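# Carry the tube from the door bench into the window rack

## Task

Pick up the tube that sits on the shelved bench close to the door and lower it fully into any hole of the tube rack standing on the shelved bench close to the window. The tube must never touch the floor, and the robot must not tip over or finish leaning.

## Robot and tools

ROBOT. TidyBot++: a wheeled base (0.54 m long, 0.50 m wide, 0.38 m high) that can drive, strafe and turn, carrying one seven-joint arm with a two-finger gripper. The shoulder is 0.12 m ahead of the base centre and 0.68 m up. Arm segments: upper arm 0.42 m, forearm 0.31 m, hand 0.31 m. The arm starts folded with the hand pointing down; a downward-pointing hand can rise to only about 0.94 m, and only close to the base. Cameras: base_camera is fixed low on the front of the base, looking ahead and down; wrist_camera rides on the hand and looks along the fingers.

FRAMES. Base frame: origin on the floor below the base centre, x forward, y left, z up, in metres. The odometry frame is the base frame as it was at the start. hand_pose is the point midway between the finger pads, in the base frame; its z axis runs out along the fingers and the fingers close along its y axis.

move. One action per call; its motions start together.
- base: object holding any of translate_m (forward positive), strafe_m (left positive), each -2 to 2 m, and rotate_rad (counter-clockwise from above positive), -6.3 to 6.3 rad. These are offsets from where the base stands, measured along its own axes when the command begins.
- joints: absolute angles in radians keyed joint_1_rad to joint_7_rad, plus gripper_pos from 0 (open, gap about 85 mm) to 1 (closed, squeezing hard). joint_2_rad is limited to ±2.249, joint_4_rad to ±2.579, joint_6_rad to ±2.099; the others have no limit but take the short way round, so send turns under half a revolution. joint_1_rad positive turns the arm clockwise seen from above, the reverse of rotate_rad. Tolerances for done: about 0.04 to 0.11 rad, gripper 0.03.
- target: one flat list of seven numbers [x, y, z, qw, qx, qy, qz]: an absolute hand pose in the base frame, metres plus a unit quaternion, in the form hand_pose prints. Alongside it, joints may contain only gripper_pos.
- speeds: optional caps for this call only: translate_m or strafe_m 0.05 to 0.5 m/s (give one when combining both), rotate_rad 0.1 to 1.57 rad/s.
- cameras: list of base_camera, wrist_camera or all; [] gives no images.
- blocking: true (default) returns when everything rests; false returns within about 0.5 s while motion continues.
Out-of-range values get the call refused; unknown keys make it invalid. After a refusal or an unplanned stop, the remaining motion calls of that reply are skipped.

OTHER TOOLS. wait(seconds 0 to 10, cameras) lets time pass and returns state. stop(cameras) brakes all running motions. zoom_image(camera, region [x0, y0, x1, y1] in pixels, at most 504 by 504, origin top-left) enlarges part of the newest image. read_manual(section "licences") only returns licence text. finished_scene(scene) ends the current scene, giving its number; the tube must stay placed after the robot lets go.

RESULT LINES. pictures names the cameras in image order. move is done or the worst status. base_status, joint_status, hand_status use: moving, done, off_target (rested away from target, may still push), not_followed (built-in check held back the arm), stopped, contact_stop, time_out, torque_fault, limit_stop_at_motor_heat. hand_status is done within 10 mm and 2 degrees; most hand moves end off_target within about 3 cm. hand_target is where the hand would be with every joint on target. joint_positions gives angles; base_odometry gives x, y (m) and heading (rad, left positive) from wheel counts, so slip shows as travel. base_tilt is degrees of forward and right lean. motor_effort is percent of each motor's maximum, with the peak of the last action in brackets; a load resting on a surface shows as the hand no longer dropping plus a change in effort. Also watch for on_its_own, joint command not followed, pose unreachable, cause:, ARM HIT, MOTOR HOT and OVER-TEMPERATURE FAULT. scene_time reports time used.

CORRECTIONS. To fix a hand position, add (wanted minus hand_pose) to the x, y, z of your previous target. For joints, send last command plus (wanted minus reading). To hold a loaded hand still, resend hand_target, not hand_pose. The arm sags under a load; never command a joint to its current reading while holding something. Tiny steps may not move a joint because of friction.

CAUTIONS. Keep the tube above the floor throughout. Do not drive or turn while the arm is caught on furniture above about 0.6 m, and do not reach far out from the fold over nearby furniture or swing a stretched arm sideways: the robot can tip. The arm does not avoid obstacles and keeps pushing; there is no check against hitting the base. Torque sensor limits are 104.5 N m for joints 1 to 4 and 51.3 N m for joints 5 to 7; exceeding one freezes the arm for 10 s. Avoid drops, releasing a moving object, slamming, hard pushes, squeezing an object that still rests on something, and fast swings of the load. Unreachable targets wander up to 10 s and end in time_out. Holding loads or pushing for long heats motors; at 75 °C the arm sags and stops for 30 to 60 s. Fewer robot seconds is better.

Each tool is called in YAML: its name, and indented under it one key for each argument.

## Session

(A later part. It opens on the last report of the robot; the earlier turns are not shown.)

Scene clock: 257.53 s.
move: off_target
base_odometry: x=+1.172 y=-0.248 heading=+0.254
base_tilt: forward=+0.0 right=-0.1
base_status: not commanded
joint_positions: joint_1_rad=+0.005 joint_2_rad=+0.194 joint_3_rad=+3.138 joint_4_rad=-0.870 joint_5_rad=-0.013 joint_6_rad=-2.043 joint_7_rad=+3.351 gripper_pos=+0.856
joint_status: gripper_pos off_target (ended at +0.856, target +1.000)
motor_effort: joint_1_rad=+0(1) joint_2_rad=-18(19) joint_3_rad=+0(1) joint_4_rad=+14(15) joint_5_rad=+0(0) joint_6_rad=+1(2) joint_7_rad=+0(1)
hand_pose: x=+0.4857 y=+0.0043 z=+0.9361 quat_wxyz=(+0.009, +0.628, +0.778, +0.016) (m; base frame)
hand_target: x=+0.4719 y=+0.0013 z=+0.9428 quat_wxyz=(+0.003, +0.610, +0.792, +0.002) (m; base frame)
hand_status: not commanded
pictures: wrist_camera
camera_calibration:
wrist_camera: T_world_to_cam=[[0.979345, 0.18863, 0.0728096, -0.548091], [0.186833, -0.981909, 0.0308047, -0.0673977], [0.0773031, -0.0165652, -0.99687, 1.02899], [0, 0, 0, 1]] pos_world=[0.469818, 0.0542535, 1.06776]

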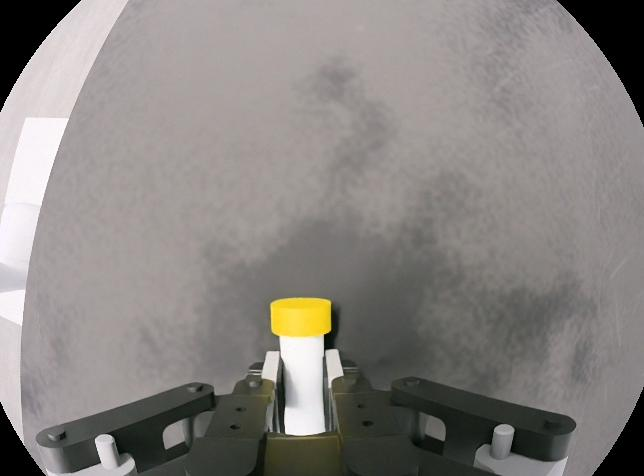

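move:
  joints: {"joint_2_rad":-0.1,"joint_4_rad":-1.2,"joint_6_rad":-1.3}
  cameras: ["wrist_camera"]

Scene clock: 268.47 s.
move: done
base_odometry: x=+1.172 y=-0.248 heading=+0.254
base_tilt: forward=+0.0 right=+0.0
base_status: not commanded
joint_positions: joint_1_rad=+0.005 joint_2_rad=-0.097 joint_3_rad=+3.138 joint_4_rad=-1.179 joint_5_rad=-0.013 joint_6_rad=-1.372 joint_7_rad=+3.351 gripper_pos=+0.856
joint_status: all done
motor_effort: joint_1_rad=+0(1) joint_2_rad=-12(20) joint_3_rad=+1(1) joint_4_rad=+17(17) joint_5_rad=+0(1) joint_6_rad=+7(7) joint_7_rad=+0(1)
hand_pose: x=+0.5535 y=+0.0048 z=+1.0074 quat_wxyz=(+0.258, +0.592, +0.732, +0.217) (m; base frame)
hand_target: x=+0.5674 y=+0.0013 z=+1.0135 quat_wxyz=(+0.287, +0.569, +0.738, +0.221) (m; base frame)
hand_status: not commanded
pictures: wrist_camera
camera_calibration:
wrist_camera: T_world_to_cam=[[0.7351, 0.180785, 0.65341, -1.06949], [0.123203, -0.983365, 0.13347, -0.149922], [0.66667, -0.0176115, -0.745145, 0.514959], [0, 0, 0, 1]] pos_world=[0.461345, 0.0549885, 1.10254]

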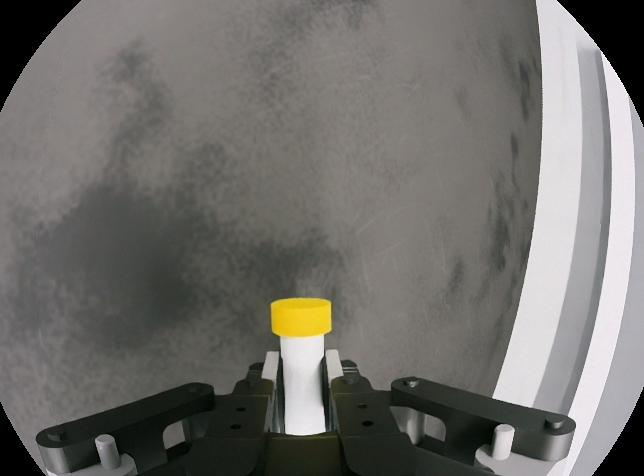

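move:
  base: {"translate_m":-0.7}
  cameras: []

move:
  base: {"rotate_rad":3.14}
  joints: {"joint_1_rad":0,"joint_2_rad":-0.3,"joint_3_rad":3.1416,"joint_4_rad":-2.1,"joint_5_rad":0,"joint_6_rad":-0.1,"joint_7_rad":1.6}

Scene clock: 295.83 s.
move: done
base_odometry: x=+0.494 y=-0.423 heading=+0.254
base_tilt: forward=-0.1 right=-0.1
base_status: done
joint_positions: joint_1_rad=+0.005 joint_2_rad=-0.106 joint_3_rad=+3.138 joint_4_rad=-1.181 joint_5_rad=-0.013 joint_6_rad=-1.365 joint_7_rad=+3.351 gripper_pos=+0.856
joint_status: not commanded
motor_effort: joint_1_rad=+0(1) joint_2_rad=-12(15) joint_3_rad=+0(1) joint_4_rad=+17(18) joint_5_rad=+0(0) joint_6_rad=+7(8) joint_7_rad=+0(1)
hand_pose: x=+0.5519 y=+0.0048 z=+1.0117 quat_wxyz=(+0.263, +0.591, +0.730, +0.221) (m; base frame)
hand_target: x=+0.5674 y=+0.0013 z=+1.0135 quat_wxyz=(+0.287, +0.569, +0.738, +0.221) (m; base frame)
hand_status: not commanded
pictures: none
No camera images: "cameras" was empty.

Scene clock: 299.17 s.
move: done
base_odometry: x=+0.494 y=-0.423 heading=-2.889
base_tilt: forward=-0.1 right=+0.0
base_status: done
joint_positions: joint_1_rad=+0.005 joint_2_rad=-0.288 joint_3_rad=+3.138 joint_4_rad=-2.078 joint_5_rad=-0.013 joint_6_rad=-0.171 joint_7_rad=+1.651 gripper_pos=+0.856
joint_status: all done
motor_effort: joint_1_rad=+0(2) joint_2_rad=-9(15) joint_3_rad=+0(2) joint_4_rad=+20(21) joint_5_rad=+0(2) joint_6_rad=+9(10) joint_7_rad=+0(2)
hand_pose: x=+0.5942 y=+0.0013 z=+0.8982 quat_wxyz=(+0.019, +0.831, +0.028, +0.556) (m; base frame)
hand_target: x=+0.5954 y=+0.0013 z=+0.9117 quat_wxyz=(+0.009, +0.813, +0.012, +0.582) (m; base frame)
hand_status: not commanded
pictures: base_camera, wrist_camera
camera_calibration:
wrist_camera: T_world_to_cam=[[-0.0171686, -0.99838, 0.0542518, -0.0407039], [-0.414317, -0.0422783, -0.90915, 1.11085], [0.909971, -0.0380863, -0.412919, -0.0365396], [0, 0, 0, 1]] pos_world=[0.492797, 0.0049355, 0.997054]

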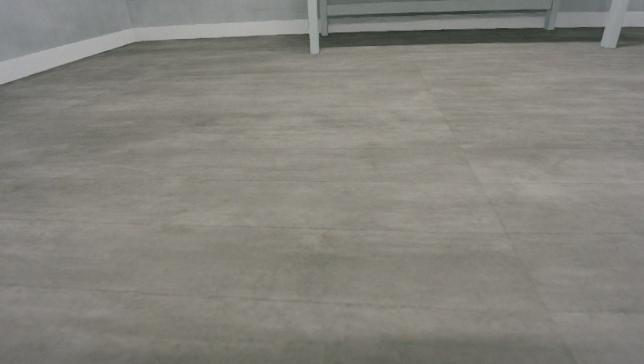

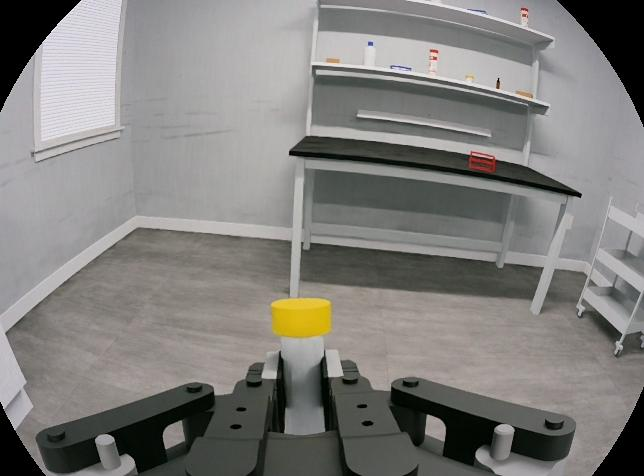

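move:
  base: {"translate_m":0.95,"strafe_m":-0.80}
  joints: {"joint_2_rad":-0.1,"joint_4_rad":-1.75,"joint_6_rad":-0.4}

zoom_image:
  camera: "wrist_camera"
  region: [220, 60, 460, 260]

Scene clock: 323.30 s.
move: done
base_odometry: x=-0.626 y=+0.114 heading=-2.889
base_tilt: forward=-0.1 right=-0.1
base_status: done
joint_positions: joint_1_rad=+0.005 joint_2_rad=-0.112 joint_3_rad=+3.138 joint_4_rad=-1.778 joint_5_rad=-0.013 joint_6_rad=-0.320 joint_7_rad=+1.650 gripper_pos=+0.856
joint_status: all done
motor_effort: joint_1_rad=+0(1) joint_2_rad=-14(17) joint_3_rad=+0(2) joint_4_rad=+20(22) joint_5_rad=+0(1) joint_6_rad=+9(11) joint_7_rad=+0(1)
hand_pose: x=+0.6698 y=+0.0017 z=+0.9444 quat_wxyz=(+0.017, +0.837, +0.028, +0.546) (m; base frame)
hand_target: x=+0.6666 y=+0.0013 z=+0.9321 quat_wxyz=(+0.008, +0.855, +0.012, +0.519) (m; base frame)
hand_status: not commanded
pictures: base_camera, wrist_camera
camera_calibration:
wrist_camera: T_world_to_cam=[[-0.0142544, -0.998507, 0.0527228, -0.0420123], [-0.436142, -0.0412388, -0.898932, 1.18915], [0.899765, -0.0358084, -0.434904, -0.0586557], [0, 0, 0, 1]] pos_world=[0.570815, 0.00498907, 1.04567]

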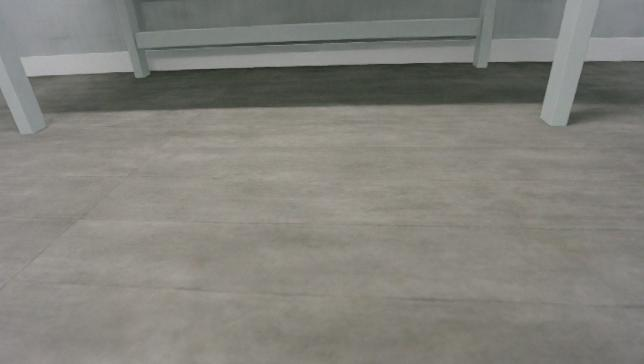

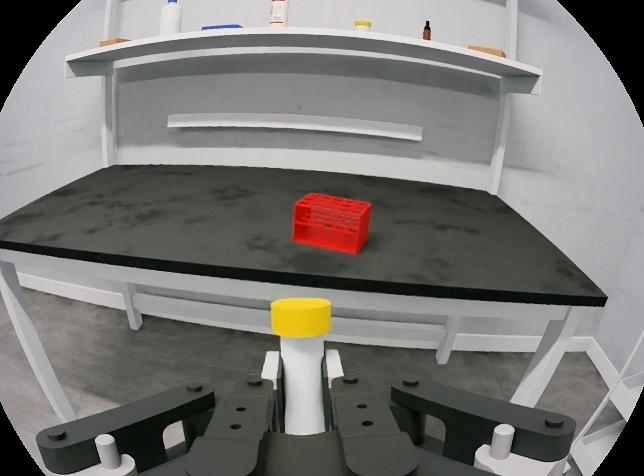

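Scaled by 2.100.

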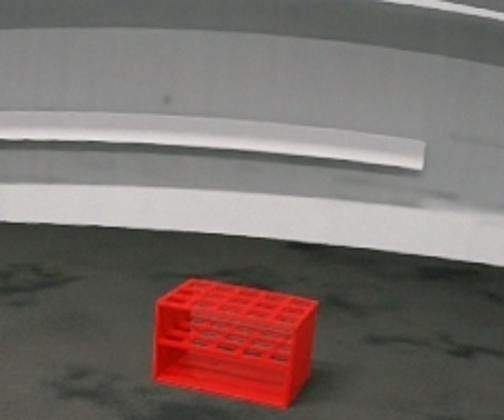

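move:
  base: {"translate_m":0.36,"strafe_m":-0.03}
  speeds: {"translate_m":0.25}
  joints: {"joint_2_rad":-0.115,"joint_4_rad":-2.06,"joint_6_rad":0.3,"joint_7_rad":1.5}

zoom_image:
  camera: "wrist_camera"
  region: [200, 230, 440, 430]

Scene clock: 366.27 s.
move: done
base_odometry: x=-0.982 y=+0.053 heading=-2.889
base_tilt: forward=-0.1 right=+0.0
base_status: done
joint_positions: joint_1_rad=+0.005 joint_2_rad=-0.113 joint_3_rad=+3.138 joint_4_rad=-2.040 joint_5_rad=-0.013 joint_6_rad=+0.229 joint_7_rad=+1.550 gripper_pos=+0.856
joint_status: all done
motor_effort: joint_1_rad=+0(1) joint_2_rad=-14(16) joint_3_rad=+0(1) joint_4_rad=+20(21) joint_5_rad=+0(1) joint_6_rad=+10(11) joint_7_rad=+0(2)
hand_pose: x=+0.6749 y=-0.0005 z=+0.9505 quat_wxyz=(-0.009, +0.751, -0.014, +0.660) (m; base frame)
hand_target: x=+0.6738 y=+0.0013 z=+0.9618 quat_wxyz=(-0.024, +0.732, -0.026, +0.680) (m; base frame)
hand_status: not commanded
pictures: base_camera, wrist_camera
camera_calibration:
wrist_camera: T_world_to_cam=[[-0.04844, -0.997534, -0.0507834, 0.076936], [-0.163127, 0.0580614, -0.984895, 1.09428], [0.985415, -0.0394242, -0.165537, -0.374432], [0, 0, 0, 1]] pos_world=[0.551204, -0.00155048, 1.01967]

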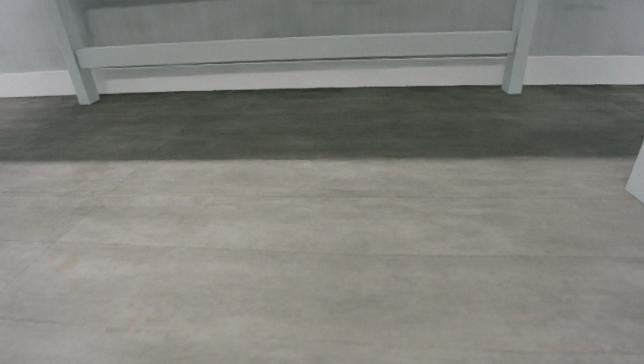

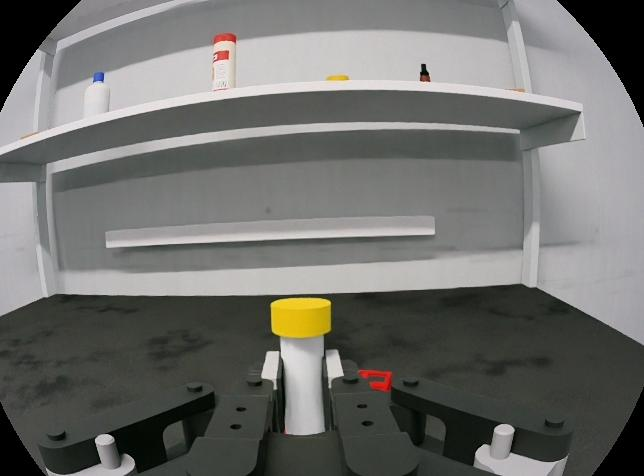

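Scaled by 2.100.

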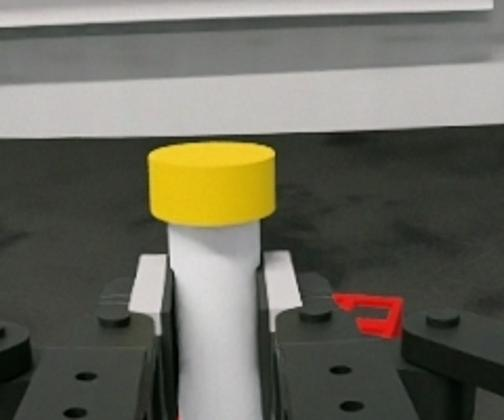

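move:
  base: {"strafe_m":0.1}
  joints: {"joint_2_rad":0.0,"joint_4_rad":-1.4,"joint_6_rad":-0.85,"joint_7_rad":1.5}

zoom_image:
  camera: "wrist_camera"
  region: [300, 160, 540, 360]

Scene clock: 381.40 s.
move: done
base_odometry: x=-0.957 y=-0.044 heading=-2.889
base_tilt: forward=+0.0 right=-0.1
base_status: done
joint_positions: joint_1_rad=+0.003 joint_2_rad=-0.024 joint_3_rad=+3.138 joint_4_rad=-1.429 joint_5_rad=-0.013 joint_6_rad=-0.768 joint_7_rad=+1.550 gripper_pos=+0.856
joint_status: all done
motor_effort: joint_1_rad=+0(2) joint_2_rad=-17(17) joint_3_rad=+0(2) joint_4_rad=+20(21) joint_5_rad=+0(1) joint_6_rad=+9(11) joint_7_rad=+0(1)
hand_pose: x=+0.6754 y=+0.0049 z=+0.9778 quat_wxyz=(-0.012, +0.885, -0.011, +0.465) (m; base frame)
hand_target: x=+0.6710 y=+0.0013 z=+0.9604 quat_wxyz=(-0.015, +0.902, -0.032, +0.431) (m; base frame)
hand_status: not commanded
pictures: base_camera, wrist_camera
camera_calibration:
wrist_camera: T_world_to_cam=[[-0.0519977, -0.998233, -0.0287564, 0.0646177], [-0.596305, 0.054134, -0.80093, 1.23362], [0.801072, -0.024499, -0.598066, 0.177131], [0, 0, 0, 1]] pos_world=[0.597079, 0.00206237, 1.09584]

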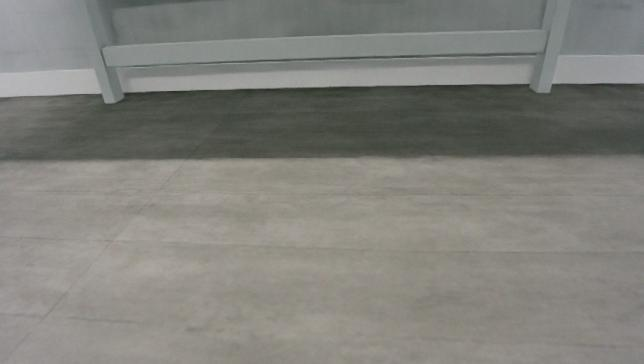

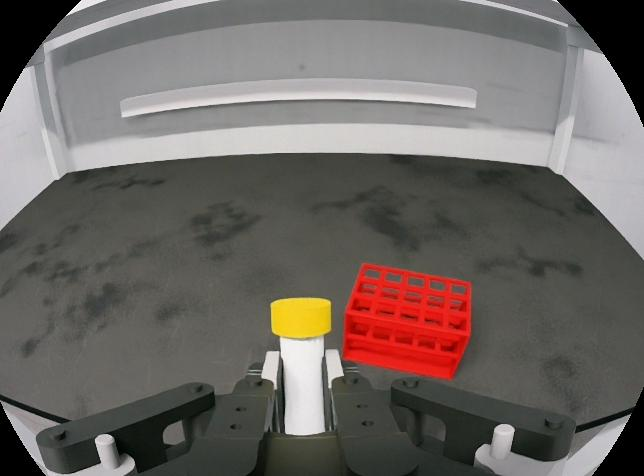

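Scaled by 2.100.

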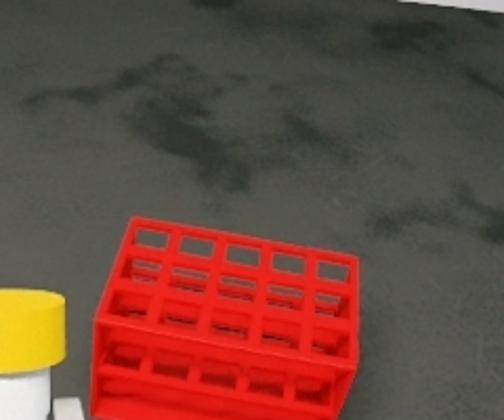

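move:
  joints: {"joint_2_rad":-0.11,"joint_4_rad":-2.03,"joint_6_rad":0.43,"joint_7_rad":1.5}
  base: {"strafe_m":-0.093}
  cameras: []

Scene clock: 419.97 s.
move: done
base_odometry: x=-0.981 y=+0.046 heading=-2.889
base_tilt: forward=-0.2 right=-0.1
base_status: done
joint_positions: joint_1_rad=+0.003 joint_2_rad=-0.099 joint_3_rad=+3.140 joint_4_rad=-2.009 joint_5_rad=-0.013 joint_6_rad=+0.357 joint_7_rad=+1.549 gripper_pos=+0.856
joint_status: all done
motor_effort: joint_1_rad=+0(2) joint_2_rad=-15(18) joint_3_rad=+0(2) joint_4_rad=+20(22) joint_5_rad=+0(1) joint_6_rad=+10(11) joint_7_rad=+0(2)
hand_pose: x=+0.6851 y=-0.0009 z=+1.0012 quat_wxyz=(-0.010, +0.701, -0.014, +0.713) (m; base frame)
hand_target: x=+0.6785 y=+0.0013 z=+1.0176 quat_wxyz=(-0.026, +0.678, -0.024, +0.735) (m; base frame)
hand_status: not commanded
pictures: none
No camera images: "cameras" was empty.

move:
  base: {"translate_m":0.156}
  speeds: {"translate_m":0.15}

zoom_image:
  camera: "wrist_camera"
  region: [200, 290, 440, 476]

Scene clock: 425.93 s.
move: done
base_odometry: x=-1.132 y=+0.007 heading=-2.889
base_tilt: forward=-0.1 right=-0.1
base_status: done
joint_positions: joint_1_rad=+0.003 joint_2_rad=-0.110 joint_3_rad=+3.140 joint_4_rad=-2.011 joint_5_rad=-0.013 joint_6_rad=+0.361 joint_7_rad=+1.549 gripper_pos=+0.856
joint_status: not commanded
motor_effort: joint_1_rad=+0(1) joint_2_rad=-14(17) joint_3_rad=+0(1) joint_4_rad=+19(20) joint_5_rad=+0(1) joint_6_rad=+10(11) joint_7_rad=+0(1)
hand_pose: x=+0.6815 y=-0.0009 z=+1.0075 quat_wxyz=(-0.010, +0.696, -0.014, +0.718) (m; base frame)
hand_target: x=+0.6785 y=+0.0013 z=+1.0176 quat_wxyz=(-0.026, +0.678, -0.024, +0.735) (m; base frame)
hand_status: not commanded
pictures: base_camera, wrist_camera
camera_calibration:
wrist_camera: T_world_to_cam=[[-0.0411192, -0.997468, -0.0580275, 0.0820753], [-0.00593292, 0.0583194, -0.99828, 1.05784], [0.999137, -0.0407042, -0.00831594, -0.539293], [0, 0, 0, 1]] pos_world=[0.548478, -0.00177654, 1.0563]

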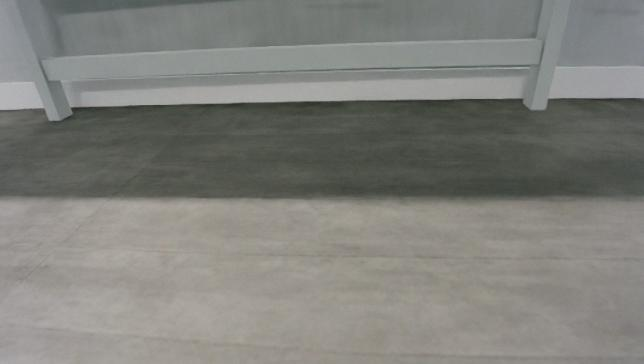

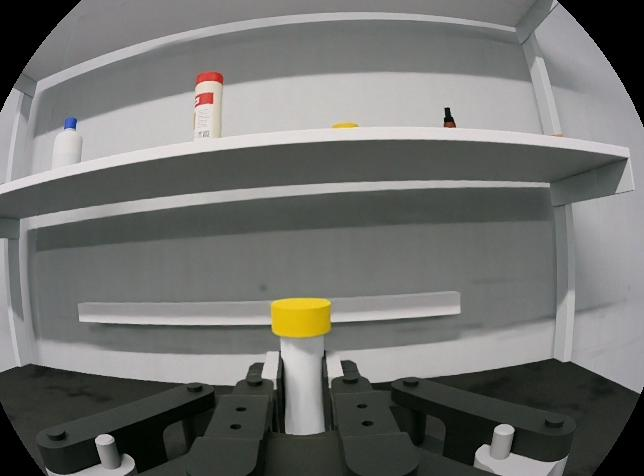

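Scaled by 2.100.

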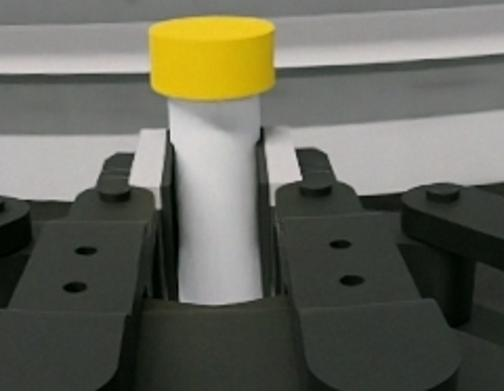

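move:
  joints: {"joint_2_rad":-0.068,"joint_4_rad":-2.134,"joint_6_rad":0.576}
  cameras: []

move:
  joints: {"joint_2_rad":-0.025,"joint_4_rad":-2.21,"joint_6_rad":0.69}
  cameras: ["wrist_camera"]

Scene clock: 447.70 s.
move: done
base_odometry: x=-1.132 y=+0.007 heading=-2.889
base_tilt: forward=+0.0 right=-0.1
base_status: not commanded
joint_positions: joint_1_rad=+0.003 joint_2_rad=-0.083 joint_3_rad=+3.140 joint_4_rad=-2.118 joint_5_rad=-0.013 joint_6_rad=+0.504 joint_7_rad=+1.549 gripper_pos=+0.856
joint_status: all done
motor_effort: joint_1_rad=+0(1) joint_2_rad=-14(16) joint_3_rad=+0(1) joint_4_rad=+19(20) joint_5_rad=+0(0) joint_6_rad=+10(11) joint_7_rad=+0(1)
hand_pose: x=+0.6763 y=-0.0015 z=+0.9726 quat_wxyz=(-0.009, +0.693, -0.014, +0.721) (m; base frame)
hand_target: x=+0.6773 y=+0.0013 z=+0.9773 quat_wxyz=(-0.026, +0.678, -0.024, +0.735) (m; base frame)
hand_status: not commanded
pictures: none
No camera images: "cameras" was empty.

Scene clock: 448.83 s.
move: done
base_odometry: x=-1.132 y=+0.007 heading=-2.889
base_tilt: forward=-0.1 right=-0.1
base_status: not commanded
joint_positions: joint_1_rad=+0.003 joint_2_rad=-0.040 joint_3_rad=+3.140 joint_4_rad=-2.195 joint_5_rad=-0.013 joint_6_rad=+0.621 joint_7_rad=+1.549 gripper_pos=+0.856
joint_status: all done
motor_effort: joint_1_rad=+0(1) joint_2_rad=-14(16) joint_3_rad=+0(1) joint_4_rad=+18(19) joint_5_rad=+1(1) joint_6_rad=+11(11) joint_7_rad=+0(1)
hand_pose: x=+0.6754 y=-0.0019 z=+0.9400 quat_wxyz=(-0.008, +0.694, -0.015, +0.720) (m; base frame)
hand_target: x=+0.6758 y=+0.0013 z=+0.9448 quat_wxyz=(-0.026, +0.679, -0.024, +0.733) (m; base frame)
hand_status: not commanded
pictures: wrist_camera
camera_calibration:
wrist_camera: T_world_to_cam=[[-0.0438799, -0.997416, -0.0568855, 0.0777369], [-0.0000018358, 0.0569405, -0.998378, 0.986615], [0.999037, -0.0438086, -0.00250037, -0.539276], [0, 0, 0, 1]] pos_world=[0.54217, -0.00226724, 0.988088]

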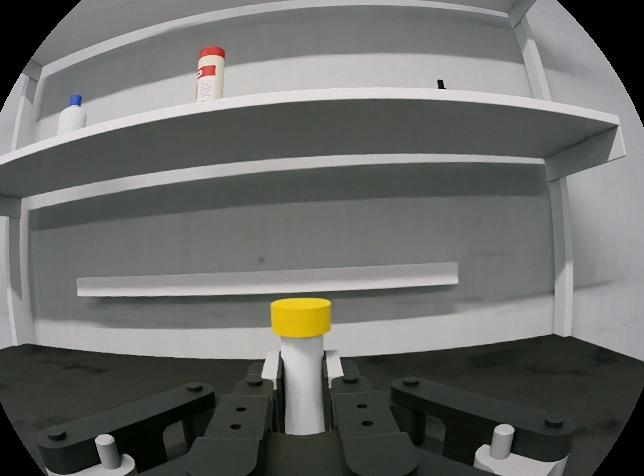

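move:
  base: {"translate_m":0.0065,"strafe_m":0.002}
  speeds: {"translate_m":0.05}
  cameras: []

move:
  joints: {"joint_2_rad":0.0,"joint_4_rad":-2.25,"joint_6_rad":0.76}
  cameras: ["wrist_camera"]

zoom_image:
  camera: "wrist_camera"
  region: [200, 290, 440, 476]

Scene clock: 457.53 s.
move: done
base_odometry: x=-1.138 y=+0.004 heading=-2.889
base_tilt: forward=-0.1 right=+0.0
base_status: done
joint_positions: joint_1_rad=+0.003 joint_2_rad=-0.035 joint_3_rad=+3.140 joint_4_rad=-2.195 joint_5_rad=-0.013 joint_6_rad=+0.621 joint_7_rad=+1.549 gripper_pos=+0.856
joint_status: not commanded
motor_effort: joint_1_rad=+0(1) joint_2_rad=-15(17) joint_3_rad=+0(1) joint_4_rad=+18(19) joint_5_rad=+0(1) joint_6_rad=+10(11) joint_7_rad=+0(1)
hand_pose: x=+0.6766 y=-0.0019 z=+0.9376 quat_wxyz=(-0.008, +0.696, -0.015, +0.718) (m; base frame)
hand_target: x=+0.6758 y=+0.0013 z=+0.9448 quat_wxyz=(-0.026, +0.679, -0.024, +0.733) (m; base frame)
hand_status: not commanded
pictures: none
No camera images: "cameras" was empty.

Scene clock: 458.23 s.
move: done
base_odometry: x=-1.138 y=+0.004 heading=-2.889
base_tilt: forward=+0.0 right=-0.1
base_status: not commanded
joint_positions: joint_1_rad=+0.003 joint_2_rad=-0.020 joint_3_rad=+3.140 joint_4_rad=-2.234 joint_5_rad=-0.013 joint_6_rad=+0.695 joint_7_rad=+1.549 gripper_pos=+0.856
joint_status: all done
motor_effort: joint_1_rad=+0(0) joint_2_rad=-14(16) joint_3_rad=+0(1) joint_4_rad=+17(18) joint_5_rad=+0(0) joint_6_rad=+9(11) joint_7_rad=+0(1)
hand_pose: x=+0.6731 y=-0.0021 z=+0.9298 quat_wxyz=(-0.008, +0.689, -0.015, +0.725) (m; base frame)
hand_target: x=+0.6739 y=+0.0013 z=+0.9302 quat_wxyz=(-0.026, +0.678, -0.024, +0.735) (m; base frame)
hand_status: not commanded
pictures: wrist_camera
camera_calibration:
wrist_camera: T_world_to_cam=[[-0.0438247, -0.997413, -0.056983, 0.0768564], [0.0152259, 0.0563644, -0.998294, 0.966084], [0.998923, -0.0446175, 0.0127163, -0.551014], [0, 0, 0, 1]] pos_world=[0.53908, -0.00238007, 0.975823]

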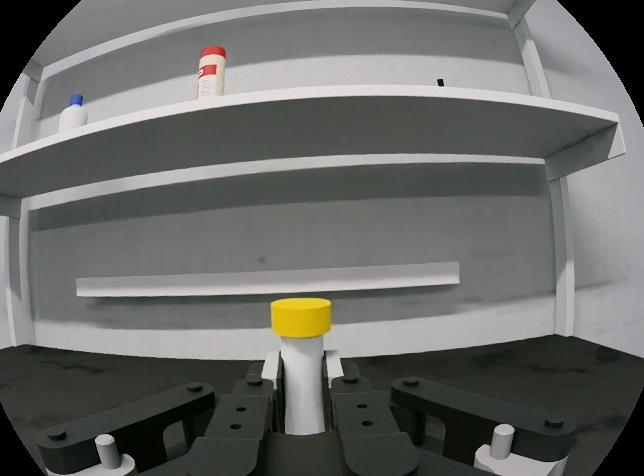

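Scaled by 2.100.

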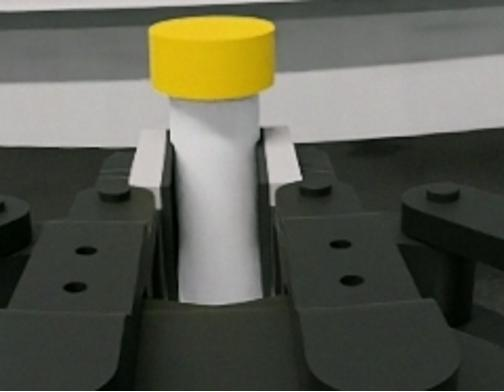

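move:
  joints: {"joint_2_rad":0.05,"joint_4_rad":-2.30,"joint_6_rad":0.84}
  cameras: ["wrist_camera"]

zoom_image:
  camera: "wrist_camera"
  region: [200, 290, 440, 476]

Scene clock: 468.20 s.
move: done
base_odometry: x=-1.138 y=+0.004 heading=-2.889
base_tilt: forward=+0.0 right=-0.1
base_status: not commanded
joint_positions: joint_1_rad=+0.003 joint_2_rad=+0.010 joint_3_rad=+3.140 joint_4_rad=-2.265 joint_5_rad=-0.013 joint_6_rad=+0.799 joint_7_rad=+1.549 gripper_pos=+0.856
joint_status: all done
motor_effort: joint_1_rad=+0(1) joint_2_rad=-12(14) joint_3_rad=+0(1) joint_4_rad=+14(18) joint_5_rad=+0(1) joint_6_rad=+6(10) joint_7_rad=+0(1)
hand_pose: x=+0.6728 y=-0.0025 z=+0.9286 quat_wxyz=(-0.008, +0.673, -0.014, +0.740) (m; base frame)
hand_target: x=+0.6744 y=+0.0013 z=+0.9001 quat_wxyz=(-0.026, +0.685, -0.024, +0.728) (m; base frame)
hand_status: not commanded
pictures: wrist_camera
camera_calibration:
wrist_camera: T_world_to_cam=[[-0.0423926, -0.997414, -0.0580331, 0.0764626], [0.0588257, 0.0554927, -0.996725, 0.934135], [0.997368, -0.0456676, 0.0563211, -0.590169], [0, 0, 0, 1]] pos_world=[0.536906, -0.00252436, 0.968752]

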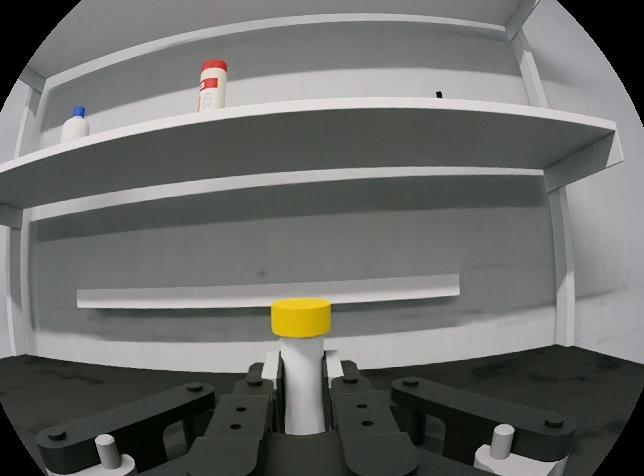

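Scaled by 2.100.

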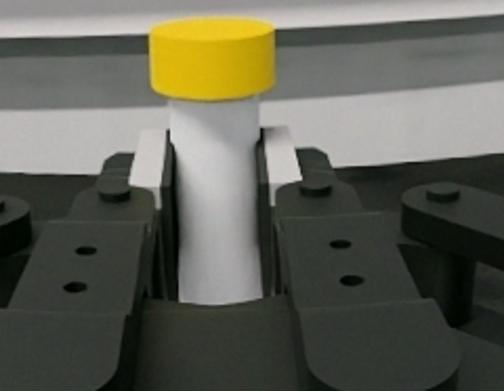

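move:
  joints: {"joint_2_rad":-0.11,"joint_4_rad":-2.03,"joint_6_rad":0.43}
  cameras: []

move:
  base: {"translate_m":-0.17}
  cameras: []

move:
  joints: {"joint_2_rad":0.0,"joint_4_rad":-1.4,"joint_6_rad":-0.85}
  cameras: ["wrist_camera"]

zoom_image:
  camera: "wrist_camera"
  region: [200, 200, 440, 400]

move:
  base: {"translate_m":-0.2}
  cameras: ["wrist_camera"]

zoom_image:
  camera: "wrist_camera"
  region: [200, 120, 440, 320]

Scene clock: 498.00 s.
move: done
base_odometry: x=-1.138 y=+0.004 heading=-2.889
base_tilt: forward=-0.1 right=+0.0
base_status: not commanded
joint_positions: joint_1_rad=+0.003 joint_2_rad=-0.110 joint_3_rad=+3.140 joint_4_rad=-2.052 joint_5_rad=-0.013 joint_6_rad=+0.514 joint_7_rad=+1.549 gripper_pos=+0.856
joint_status: all done
motor_effort: joint_1_rad=+0(1) joint_2_rad=-14(18) joint_3_rad=+0(1) joint_4_rad=+20(20) joint_5_rad=+0(1) joint_6_rad=+10(12) joint_7_rad=+0(1)
hand_pose: x=+0.6739 y=-0.0015 z=+1.0301 quat_wxyz=(-0.010, +0.655, -0.014, +0.756) (m; base frame)
hand_target: x=+0.6785 y=+0.0013 z=+1.0176 quat_wxyz=(-0.026, +0.678, -0.024, +0.735) (m; base frame)
hand_status: not commanded
pictures: none
No camera images: "cameras" was empty.

Scene clock: 499.53 s.
move: done
base_odometry: x=-0.973 y=+0.046 heading=-2.889
base_tilt: forward=-0.1 right=-0.1
base_status: done
joint_positions: joint_1_rad=+0.003 joint_2_rad=-0.120 joint_3_rad=+3.140 joint_4_rad=-2.052 joint_5_rad=-0.013 joint_6_rad=+0.510 joint_7_rad=+1.549 gripper_pos=+0.856
joint_status: not commanded
motor_effort: joint_1_rad=+0(1) joint_2_rad=-14(17) joint_3_rad=+0(1) joint_4_rad=+20(20) joint_5_rad=+0(1) joint_6_rad=+11(11) joint_7_rad=+1(1)
hand_pose: x=+0.6705 y=-0.0015 z=+1.0348 quat_wxyz=(-0.010, +0.652, -0.014, +0.758) (m; base frame)
hand_target: x=+0.6785 y=+0.0013 z=+1.0176 quat_wxyz=(-0.026, +0.678, -0.024, +0.735) (m; base frame)
hand_status: not commanded
pictures: none
No camera images: "cameras" was empty.

Scene clock: 501.87 s.
move: done
base_odometry: x=-0.973 y=+0.046 heading=-2.889
base_tilt: forward=-0.1 right=-0.1
base_status: not commanded
joint_positions: joint_1_rad=+0.003 joint_2_rad=-0.024 joint_3_rad=+3.140 joint_4_rad=-1.429 joint_5_rad=-0.013 joint_6_rad=-0.768 joint_7_rad=+1.549 gripper_pos=+0.856
joint_status: all done
motor_effort: joint_1_rad=+0(1) joint_2_rad=-16(18) joint_3_rad=+0(1) joint_4_rad=+20(21) joint_5_rad=+0(1) joint_6_rad=+8(11) joint_7_rad=+0(1)
hand_pose: x=+0.6755 y=+0.0034 z=+0.9779 quat_wxyz=(-0.011, +0.885, -0.012, +0.465) (m; base frame)
hand_target: x=+0.6710 y=+0.0013 z=+0.9604 quat_wxyz=(-0.015, +0.902, -0.032, +0.431) (m; base frame)
hand_status: not commanded
pictures: wrist_camera
camera_calibration:
wrist_camera: T_world_to_cam=[[-0.0547774, -0.998073, -0.0291462, 0.0654289], [-0.595789, 0.0560952, -0.80118, 1.23375], [0.801271, -0.0265216, -0.597713, 0.176611], [0, 0, 0, 1]] pos_world=[0.597127, 0.000779222, 1.09593]

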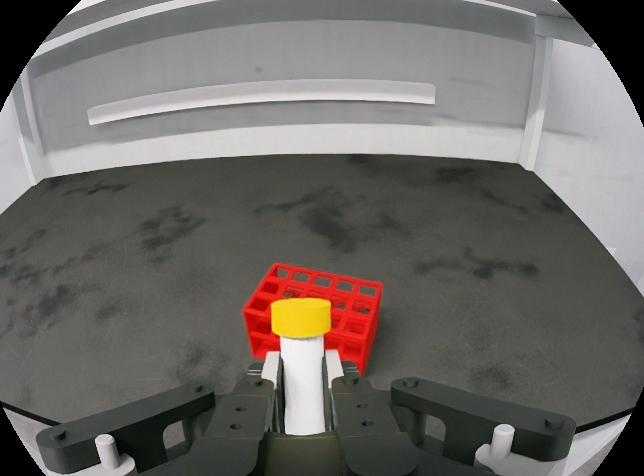

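Scaled by 2.100.

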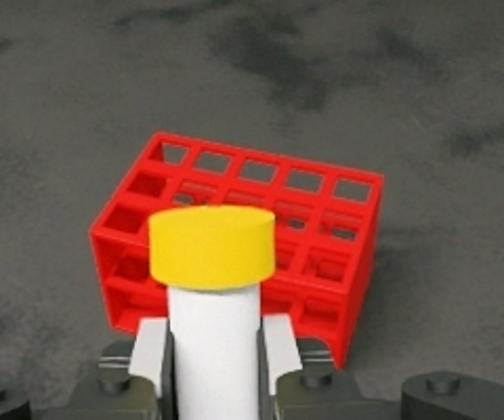

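Scene clock: 503.47 s.
move: done
base_odometry: x=-0.779 y=+0.096 heading=-2.889
base_tilt: forward=+0.0 right=-0.1
base_status: done
joint_positions: joint_1_rad=+0.003 joint_2_rad=-0.015 joint_3_rad=+3.140 joint_4_rad=-1.427 joint_5_rad=-0.013 joint_6_rad=-0.774 joint_7_rad=+1.549 gripper_pos=+0.856
joint_status: not commanded
motor_effort: joint_1_rad=+0(1) joint_2_rad=-16(19) joint_3_rad=+0(1) joint_4_rad=+19(20) joint_5_rad=+0(1) joint_6_rad=+8(9) joint_7_rad=+0(1)
hand_pose: x=+0.6774 y=+0.0034 z=+0.9724 quat_wxyz=(-0.011, +0.888, -0.012, +0.460) (m; base frame)
hand_target: x=+0.6710 y=+0.0013 z=+0.9604 quat_wxyz=(-0.015, +0.902, -0.032, +0.431) (m; base frame)
hand_status: not commanded
pictures: wrist_camera
camera_calibration:
wrist_camera: T_world_to_cam=[[-0.0550781, -0.998077, -0.0284396, 0.0648995], [-0.606315, 0.0560621, -0.793246, 1.22987], [0.793315, -0.0264471, -0.608236, 0.187424], [0, 0, 0, 1]] pos_world=[0.600574, 0.000782643, 1.09143]

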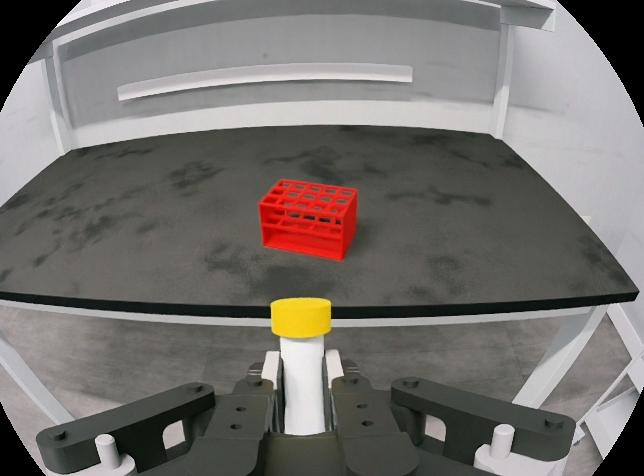

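Scaled by 2.100.

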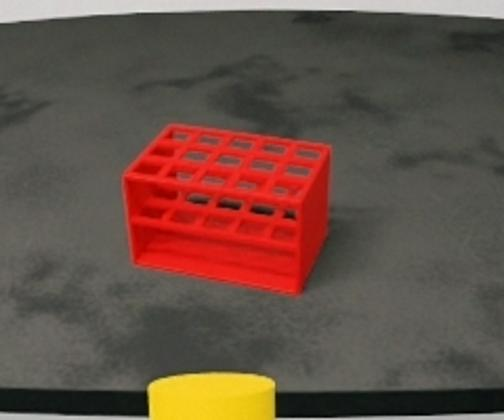

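move:
  joints: {"joint_2_rad":-0.068,"joint_4_rad":-2.134,"joint_6_rad":0.56}
  cameras: []

move:
  base: {"translate_m":0.366,"strafe_m":0.008}
  speeds: {"translate_m":0.25}
  cameras: []

move:
  joints: {"joint_2_rad":-0.025,"joint_4_rad":-2.21,"joint_6_rad":0.67}
  cameras: []

Scene clock: 533.17 s.
move: done
base_odometry: x=-0.779 y=+0.096 heading=-2.889
base_tilt: forward=-0.1 right=-0.1
base_status: not commanded
joint_positions: joint_1_rad=+0.003 joint_2_rad=-0.056 joint_3_rad=+3.140 joint_4_rad=-2.114 joint_5_rad=-0.013 joint_6_rad=+0.487 joint_7_rad=+1.549 gripper_pos=+0.856
joint_status: all done
motor_effort: joint_1_rad=+0(1) joint_2_rad=-14(19) joint_3_rad=+0(1) joint_4_rad=+20(22) joint_5_rad=+0(1) joint_6_rad=+10(11) joint_7_rad=+1(1)
hand_pose: x=+0.6845 y=-0.0014 z=+0.9550 quat_wxyz=(-0.009, +0.707, -0.015, +0.707) (m; base frame)
hand_target: x=+0.6776 y=+0.0013 z=+0.9724 quat_wxyz=(-0.026, +0.683, -0.024, +0.729) (m; base frame)
hand_status: not commanded
pictures: none
No camera images: "cameras" was empty.

Scene clock: 535.50 s.
move: done
base_odometry: x=-1.132 y=-0.003 heading=-2.889
base_tilt: forward=-0.1 right=-0.1
base_status: done
joint_positions: joint_1_rad=+0.003 joint_2_rad=-0.067 joint_3_rad=+3.140 joint_4_rad=-2.116 joint_5_rad=-0.013 joint_6_rad=+0.491 joint_7_rad=+1.549 gripper_pos=+0.856
joint_status: not commanded
motor_effort: joint_1_rad=+0(1) joint_2_rad=-15(18) joint_3_rad=+0(1) joint_4_rad=+18(20) joint_5_rad=+0(1) joint_6_rad=+10(11) joint_7_rad=+0(1)
hand_pose: x=+0.6812 y=-0.0014 z=+0.9610 quat_wxyz=(-0.009, +0.702, -0.014, +0.712) (m; base frame)
hand_target: x=+0.6776 y=+0.0013 z=+0.9724 quat_wxyz=(-0.026, +0.683, -0.024, +0.729) (m; base frame)
hand_status: not commanded
pictures: none
No camera images: "cameras" was empty.

Scene clock: 536.63 s.
move: done
base_odometry: x=-1.132 y=-0.003 heading=-2.889
base_tilt: forward=-0.1 right=-0.1
base_status: not commanded
joint_positions: joint_1_rad=+0.003 joint_2_rad=-0.040 joint_3_rad=+3.140 joint_4_rad=-2.195 joint_5_rad=-0.013 joint_6_rad=+0.601 joint_7_rad=+1.549 gripper_pos=+0.856
joint_status: all done
motor_effort: joint_1_rad=+0(1) joint_2_rad=-14(17) joint_3_rad=+0(1) joint_4_rad=+18(19) joint_5_rad=+0(1) joint_6_rad=+10(11) joint_7_rad=+0(1)
hand_pose: x=+0.6757 y=-0.0018 z=+0.9341 quat_wxyz=(-0.008, +0.701, -0.015, +0.713) (m; base frame)
hand_target: x=+0.6762 y=+0.0013 z=+0.9386 quat_wxyz=(-0.026, +0.687, -0.024, +0.726) (m; base frame)
hand_status: not commanded
pictures: none
No camera images: "cameras" was empty.

move:
  base: {"translate_m":0.005}
  speeds: {"translate_m":0.05}
  cameras: []

move:
  joints: {"joint_2_rad":0.02,"joint_4_rad":-2.255,"joint_6_rad":0.765}
  cameras: []

move:
  joints: {"joint_2_rad":0.05,"joint_4_rad":-2.29,"joint_6_rad":0.82}
  cameras: ["wrist_camera"]

Scene clock: 545.17 s.
move: done
base_odometry: x=-1.136 y=-0.005 heading=-2.889
base_tilt: forward=+0.0 right=-0.1
base_status: done
joint_positions: joint_1_rad=+0.003 joint_2_rad=-0.036 joint_3_rad=+3.140 joint_4_rad=-2.195 joint_5_rad=-0.013 joint_6_rad=+0.601 joint_7_rad=+1.549 gripper_pos=+0.856
joint_status: not commanded
motor_effort: joint_1_rad=+0(1) joint_2_rad=-14(18) joint_3_rad=+0(1) joint_4_rad=+18(19) joint_5_rad=+0(1) joint_6_rad=+10(11) joint_7_rad=+0(1)
hand_pose: x=+0.6765 y=-0.0018 z=+0.9323 quat_wxyz=(-0.008, +0.702, -0.015, +0.712) (m; base frame)
hand_target: x=+0.6762 y=+0.0013 z=+0.9386 quat_wxyz=(-0.026, +0.687, -0.024, +0.726) (m; base frame)
hand_status: not commanded
pictures: none
No camera images: "cameras" was empty.

Scene clock: 546.17 s.
move: done
base_odometry: x=-1.136 y=-0.005 heading=-2.889
base_tilt: forward=-0.1 right=+0.0
base_status: not commanded
joint_positions: joint_1_rad=+0.003 joint_2_rad=+0.004 joint_3_rad=+3.140 joint_4_rad=-2.239 joint_5_rad=-0.013 joint_6_rad=+0.701 joint_7_rad=+1.549 gripper_pos=+0.856
joint_status: all done
motor_effort: joint_1_rad=+0(1) joint_2_rad=-15(17) joint_3_rad=+0(1) joint_4_rad=+16(19) joint_5_rad=+0(1) joint_6_rad=+10(11) joint_7_rad=+1(1)
hand_pose: x=+0.6778 y=-0.0022 z=+0.9156 quat_wxyz=(-0.008, +0.697, -0.015, +0.717) (m; base frame)
hand_target: x=+0.6777 y=+0.0013 z=+0.9179 quat_wxyz=(-0.026, +0.685, -0.024, +0.728) (m; base frame)
hand_status: not commanded
pictures: none
No camera images: "cameras" was empty.

Scene clock: 546.90 s.
move: done
base_odometry: x=-1.136 y=-0.005 heading=-2.889
base_tilt: forward=-0.1 right=-0.1
base_status: not commanded
joint_positions: joint_1_rad=+0.003 joint_2_rad=+0.032 joint_3_rad=+3.140 joint_4_rad=-2.274 joint_5_rad=-0.013 joint_6_rad=+0.757 joint_7_rad=+1.549 gripper_pos=+0.856
joint_status: all done
motor_effort: joint_1_rad=+0(1) joint_2_rad=-16(17) joint_3_rad=+0(1) joint_4_rad=+16(18) joint_5_rad=+0(1) joint_6_rad=+10(11) joint_7_rad=+0(1)
hand_pose: x=+0.6768 y=-0.0024 z=+0.8981 quat_wxyz=(-0.007, +0.699, -0.015, +0.715) (m; base frame)
hand_target: x=+0.6768 y=+0.0013 z=+0.8992 quat_wxyz=(-0.026, +0.688, -0.024, +0.724) (m; base frame)
hand_status: not commanded
pictures: wrist_camera
camera_calibration:
wrist_camera: T_world_to_cam=[[-0.0461339, -0.997398, -0.055406, 0.0751485], [-0.0145193, 0.0561287, -0.998318, 0.954545], [0.99883, -0.0452518, -0.0170709, -0.52758], [0, 0, 0, 1]] pos_world=[0.544289, -0.00249843, 0.948097]

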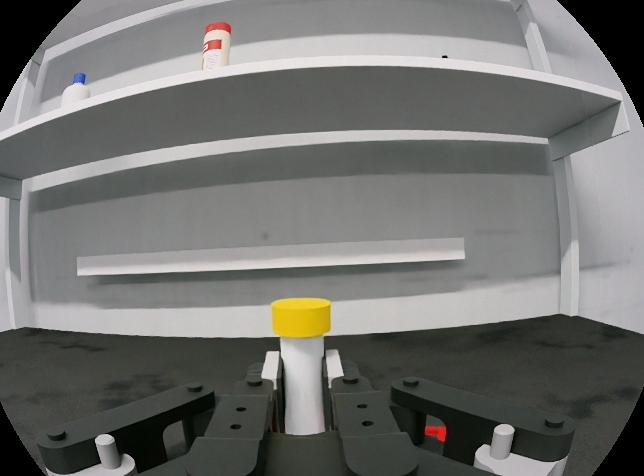

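move:
  joints: {"joint_2_rad":0.075,"joint_4_rad":-2.325,"joint_6_rad":0.88}
  cameras: []

move:
  joints: {"joint_2_rad":0.10,"joint_4_rad":-2.355,"joint_6_rad":0.93}
  cameras: ["wrist_camera"]

zoom_image:
  camera: "wrist_camera"
  region: [200, 290, 440, 476]

Scene clock: 553.73 s.
move: done
base_odometry: x=-1.136 y=-0.005 heading=-2.889
base_tilt: forward=+0.0 right=+0.0
base_status: not commanded
joint_positions: joint_1_rad=+0.003 joint_2_rad=+0.056 joint_3_rad=+3.140 joint_4_rad=-2.309 joint_5_rad=-0.013 joint_6_rad=+0.817 joint_7_rad=+1.549 gripper_pos=+0.856
joint_status: all done
motor_effort: joint_1_rad=+0(1) joint_2_rad=-16(17) joint_3_rad=+1(1) joint_4_rad=+16(17) joint_5_rad=+0(0) joint_6_rad=+10(12) joint_7_rad=+1(1)
hand_pose: x=+0.6740 y=-0.0025 z=+0.8845 quat_wxyz=(-0.007, +0.699, -0.015, +0.715) (m; base frame)
hand_target: x=+0.6738 y=+0.0013 z=+0.8854 quat_wxyz=(-0.026, +0.688, -0.024, +0.724) (m; base frame)
hand_status: not commanded
pictures: none
No camera images: "cameras" was empty.

Scene clock: 554.43 s.
move: done
base_odometry: x=-1.136 y=-0.005 heading=-2.889
base_tilt: forward=-0.1 right=-0.1
base_status: not commanded
joint_positions: joint_1_rad=+0.003 joint_2_rad=+0.081 joint_3_rad=+3.140 joint_4_rad=-2.339 joint_5_rad=-0.013 joint_6_rad=+0.867 joint_7_rad=+1.549 gripper_pos=+0.856
joint_status: all done
motor_effort: joint_1_rad=+1(1) joint_2_rad=-16(17) joint_3_rad=+0(1) joint_4_rad=+16(17) joint_5_rad=+0(1) joint_6_rad=+10(11) joint_7_rad=+0(1)
hand_pose: x=+0.6719 y=-0.0027 z=+0.8703 quat_wxyz=(-0.007, +0.701, -0.015, +0.713) (m; base frame)
hand_target: x=+0.6712 y=+0.0013 z=+0.8716 quat_wxyz=(-0.026, +0.690, -0.024, +0.723) (m; base frame)
hand_status: not commanded
pictures: wrist_camera
camera_calibration:
wrist_camera: T_world_to_cam=[[-0.0474125, -0.997403, -0.0542203, 0.0728892], [-0.0189849, 0.0551713, -0.998296, 0.929751], [0.998695, -0.0463023, -0.0215514, -0.519112], [0, 0, 0, 1]] pos_world=[0.539542, -0.00263178, 0.920931]

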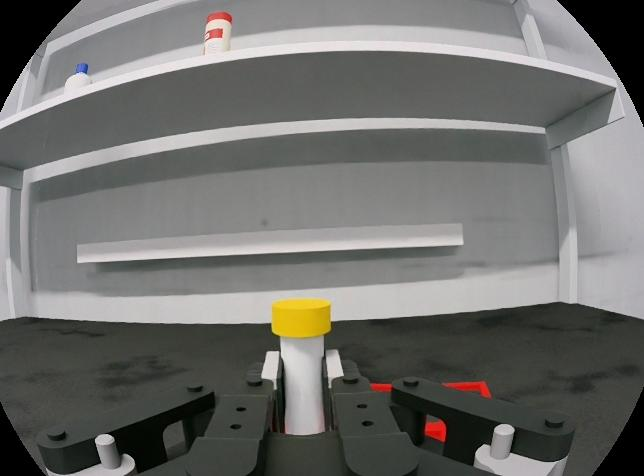

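Scaled by 2.100.

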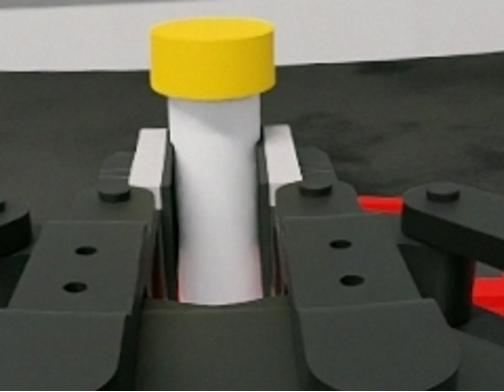

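move:
  base: {"translate_m":0.004}
  speeds: {"translate_m":0.05}
  joints: {"joint_2_rad":0.118,"joint_4_rad":-2.368,"joint_6_rad":0.955}
  cameras: []

move:
  joints: {"joint_2_rad":0.13,"joint_4_rad":-2.382,"joint_6_rad":0.98}
  cameras: ["wrist_camera"]

Scene clock: 569.37 s.
move: done
base_odometry: x=-1.140 y=-0.006 heading=-2.888
base_tilt: forward=+0.0 right=-0.1
base_status: done
joint_positions: joint_1_rad=+0.003 joint_2_rad=+0.101 joint_3_rad=+3.140 joint_4_rad=-2.350 joint_5_rad=-0.013 joint_6_rad=+0.892 joint_7_rad=+1.549 gripper_pos=+0.856
joint_status: all done
motor_effort: joint_1_rad=+0(1) joint_2_rad=-17(18) joint_3_rad=+0(1) joint_4_rad=+15(16) joint_5_rad=+0(1) joint_6_rad=+10(11) joint_7_rad=+1(1)
hand_pose: x=+0.6730 y=-0.0027 z=+0.8621 quat_wxyz=(-0.007, +0.703, -0.015, +0.711) (m; base frame)
hand_target: x=+0.6712 y=+0.0013 z=+0.8628 quat_wxyz=(-0.025, +0.692, -0.025, +0.721) (m; base frame)
hand_status: not commanded
pictures: none
No camera images: "cameras" was empty.

Scene clock: 569.93 s.
move: done
base_odometry: x=-1.140 y=-0.006 heading=-2.888
base_tilt: forward=+0.0 right=-0.1
base_status: not commanded
joint_positions: joint_1_rad=+0.003 joint_2_rad=+0.109 joint_3_rad=+3.140 joint_4_rad=-2.364 joint_5_rad=-0.013 joint_6_rad=+0.917 joint_7_rad=+1.549 gripper_pos=+0.856
joint_status: all done
motor_effort: joint_1_rad=+0(1) joint_2_rad=-16(17) joint_3_rad=+0(1) joint_4_rad=+14(15) joint_5_rad=+0(1) joint_6_rad=+10(11) joint_7_rad=+0(1)
hand_pose: x=+0.6708 y=-0.0028 z=+0.8578 quat_wxyz=(-0.006, +0.702, -0.015, +0.712) (m; base frame)
hand_target: x=+0.6697 y=+0.0013 z=+0.8570 quat_wxyz=(-0.025, +0.693, -0.025, +0.720) (m; base frame)
hand_status: not commanded
pictures: wrist_camera
camera_calibration:
wrist_camera: T_world_to_cam=[[-0.0479838, -0.997405, -0.0536814, 0.0719453], [-0.0215764, 0.0547657, -0.998266, 0.918935], [0.998615, -0.0467424, -0.0241483, -0.51607], [0, 0, 0, 1]] pos_world=[0.538634, -0.0026899, 0.908742]

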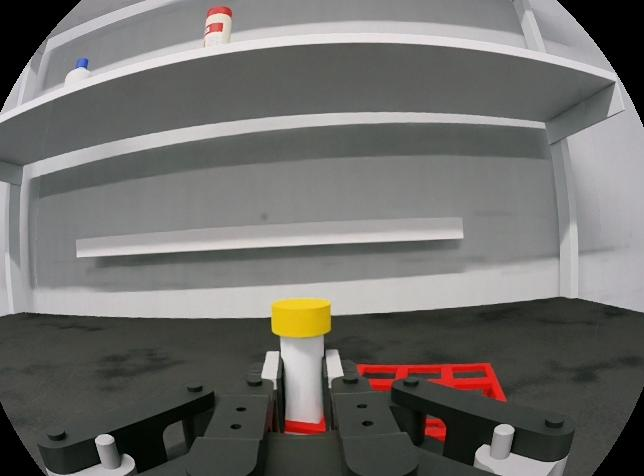

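move:
  joints: {"gripper_pos":0.7}
  cameras: ["wrist_camera"]

zoom_image:
  camera: "wrist_camera"
  region: [200, 290, 440, 476]

Scene clock: 575.77 s.
move: done
base_odometry: x=-1.140 y=-0.006 heading=-2.888
base_tilt: forward=+0.0 right=-0.1
base_status: not commanded
joint_positions: joint_1_rad=+0.003 joint_2_rad=+0.109 joint_3_rad=+3.140 joint_4_rad=-2.364 joint_5_rad=-0.013 joint_6_rad=+0.917 joint_7_rad=+1.549 gripper_pos=+0.700
joint_status: all done
motor_effort: joint_1_rad=+0(1) joint_2_rad=-16(17) joint_3_rad=+0(1) joint_4_rad=+14(15) joint_5_rad=+1(1) joint_6_rad=+11(11) joint_7_rad=+1(1)
hand_pose: x=+0.6708 y=-0.0028 z=+0.8578 quat_wxyz=(-0.006, +0.702, -0.015, +0.712) (m; base frame)
hand_target: x=+0.6697 y=+0.0013 z=+0.8570 quat_wxyz=(-0.025, +0.693, -0.025, +0.720) (m; base frame)
hand_status: not commanded
pictures: wrist_camera
camera_calibration:
wrist_camera: T_world_to_cam=[[-0.0479838, -0.997405, -0.0536814, 0.0719453], [-0.0215764, 0.0547657, -0.998266, 0.918935], [0.998615, -0.0467424, -0.0241483, -0.51607], [0, 0, 0, 1]] pos_world=[0.538634, -0.0026899, 0.908742]

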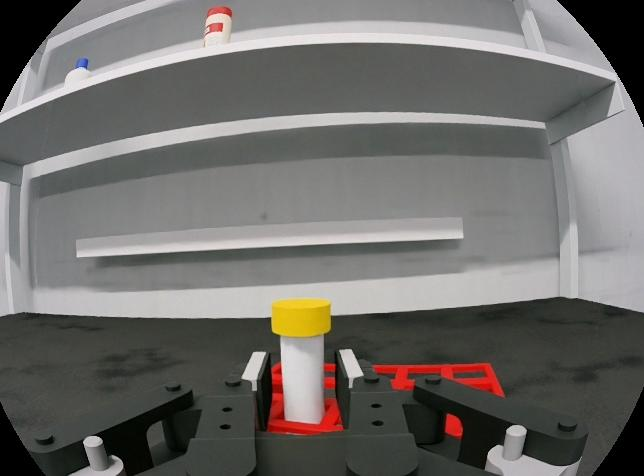

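Scaled by 2.100.

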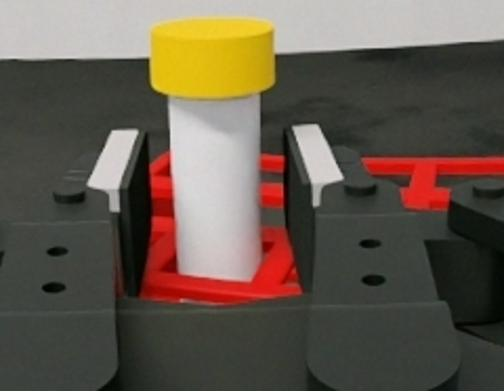

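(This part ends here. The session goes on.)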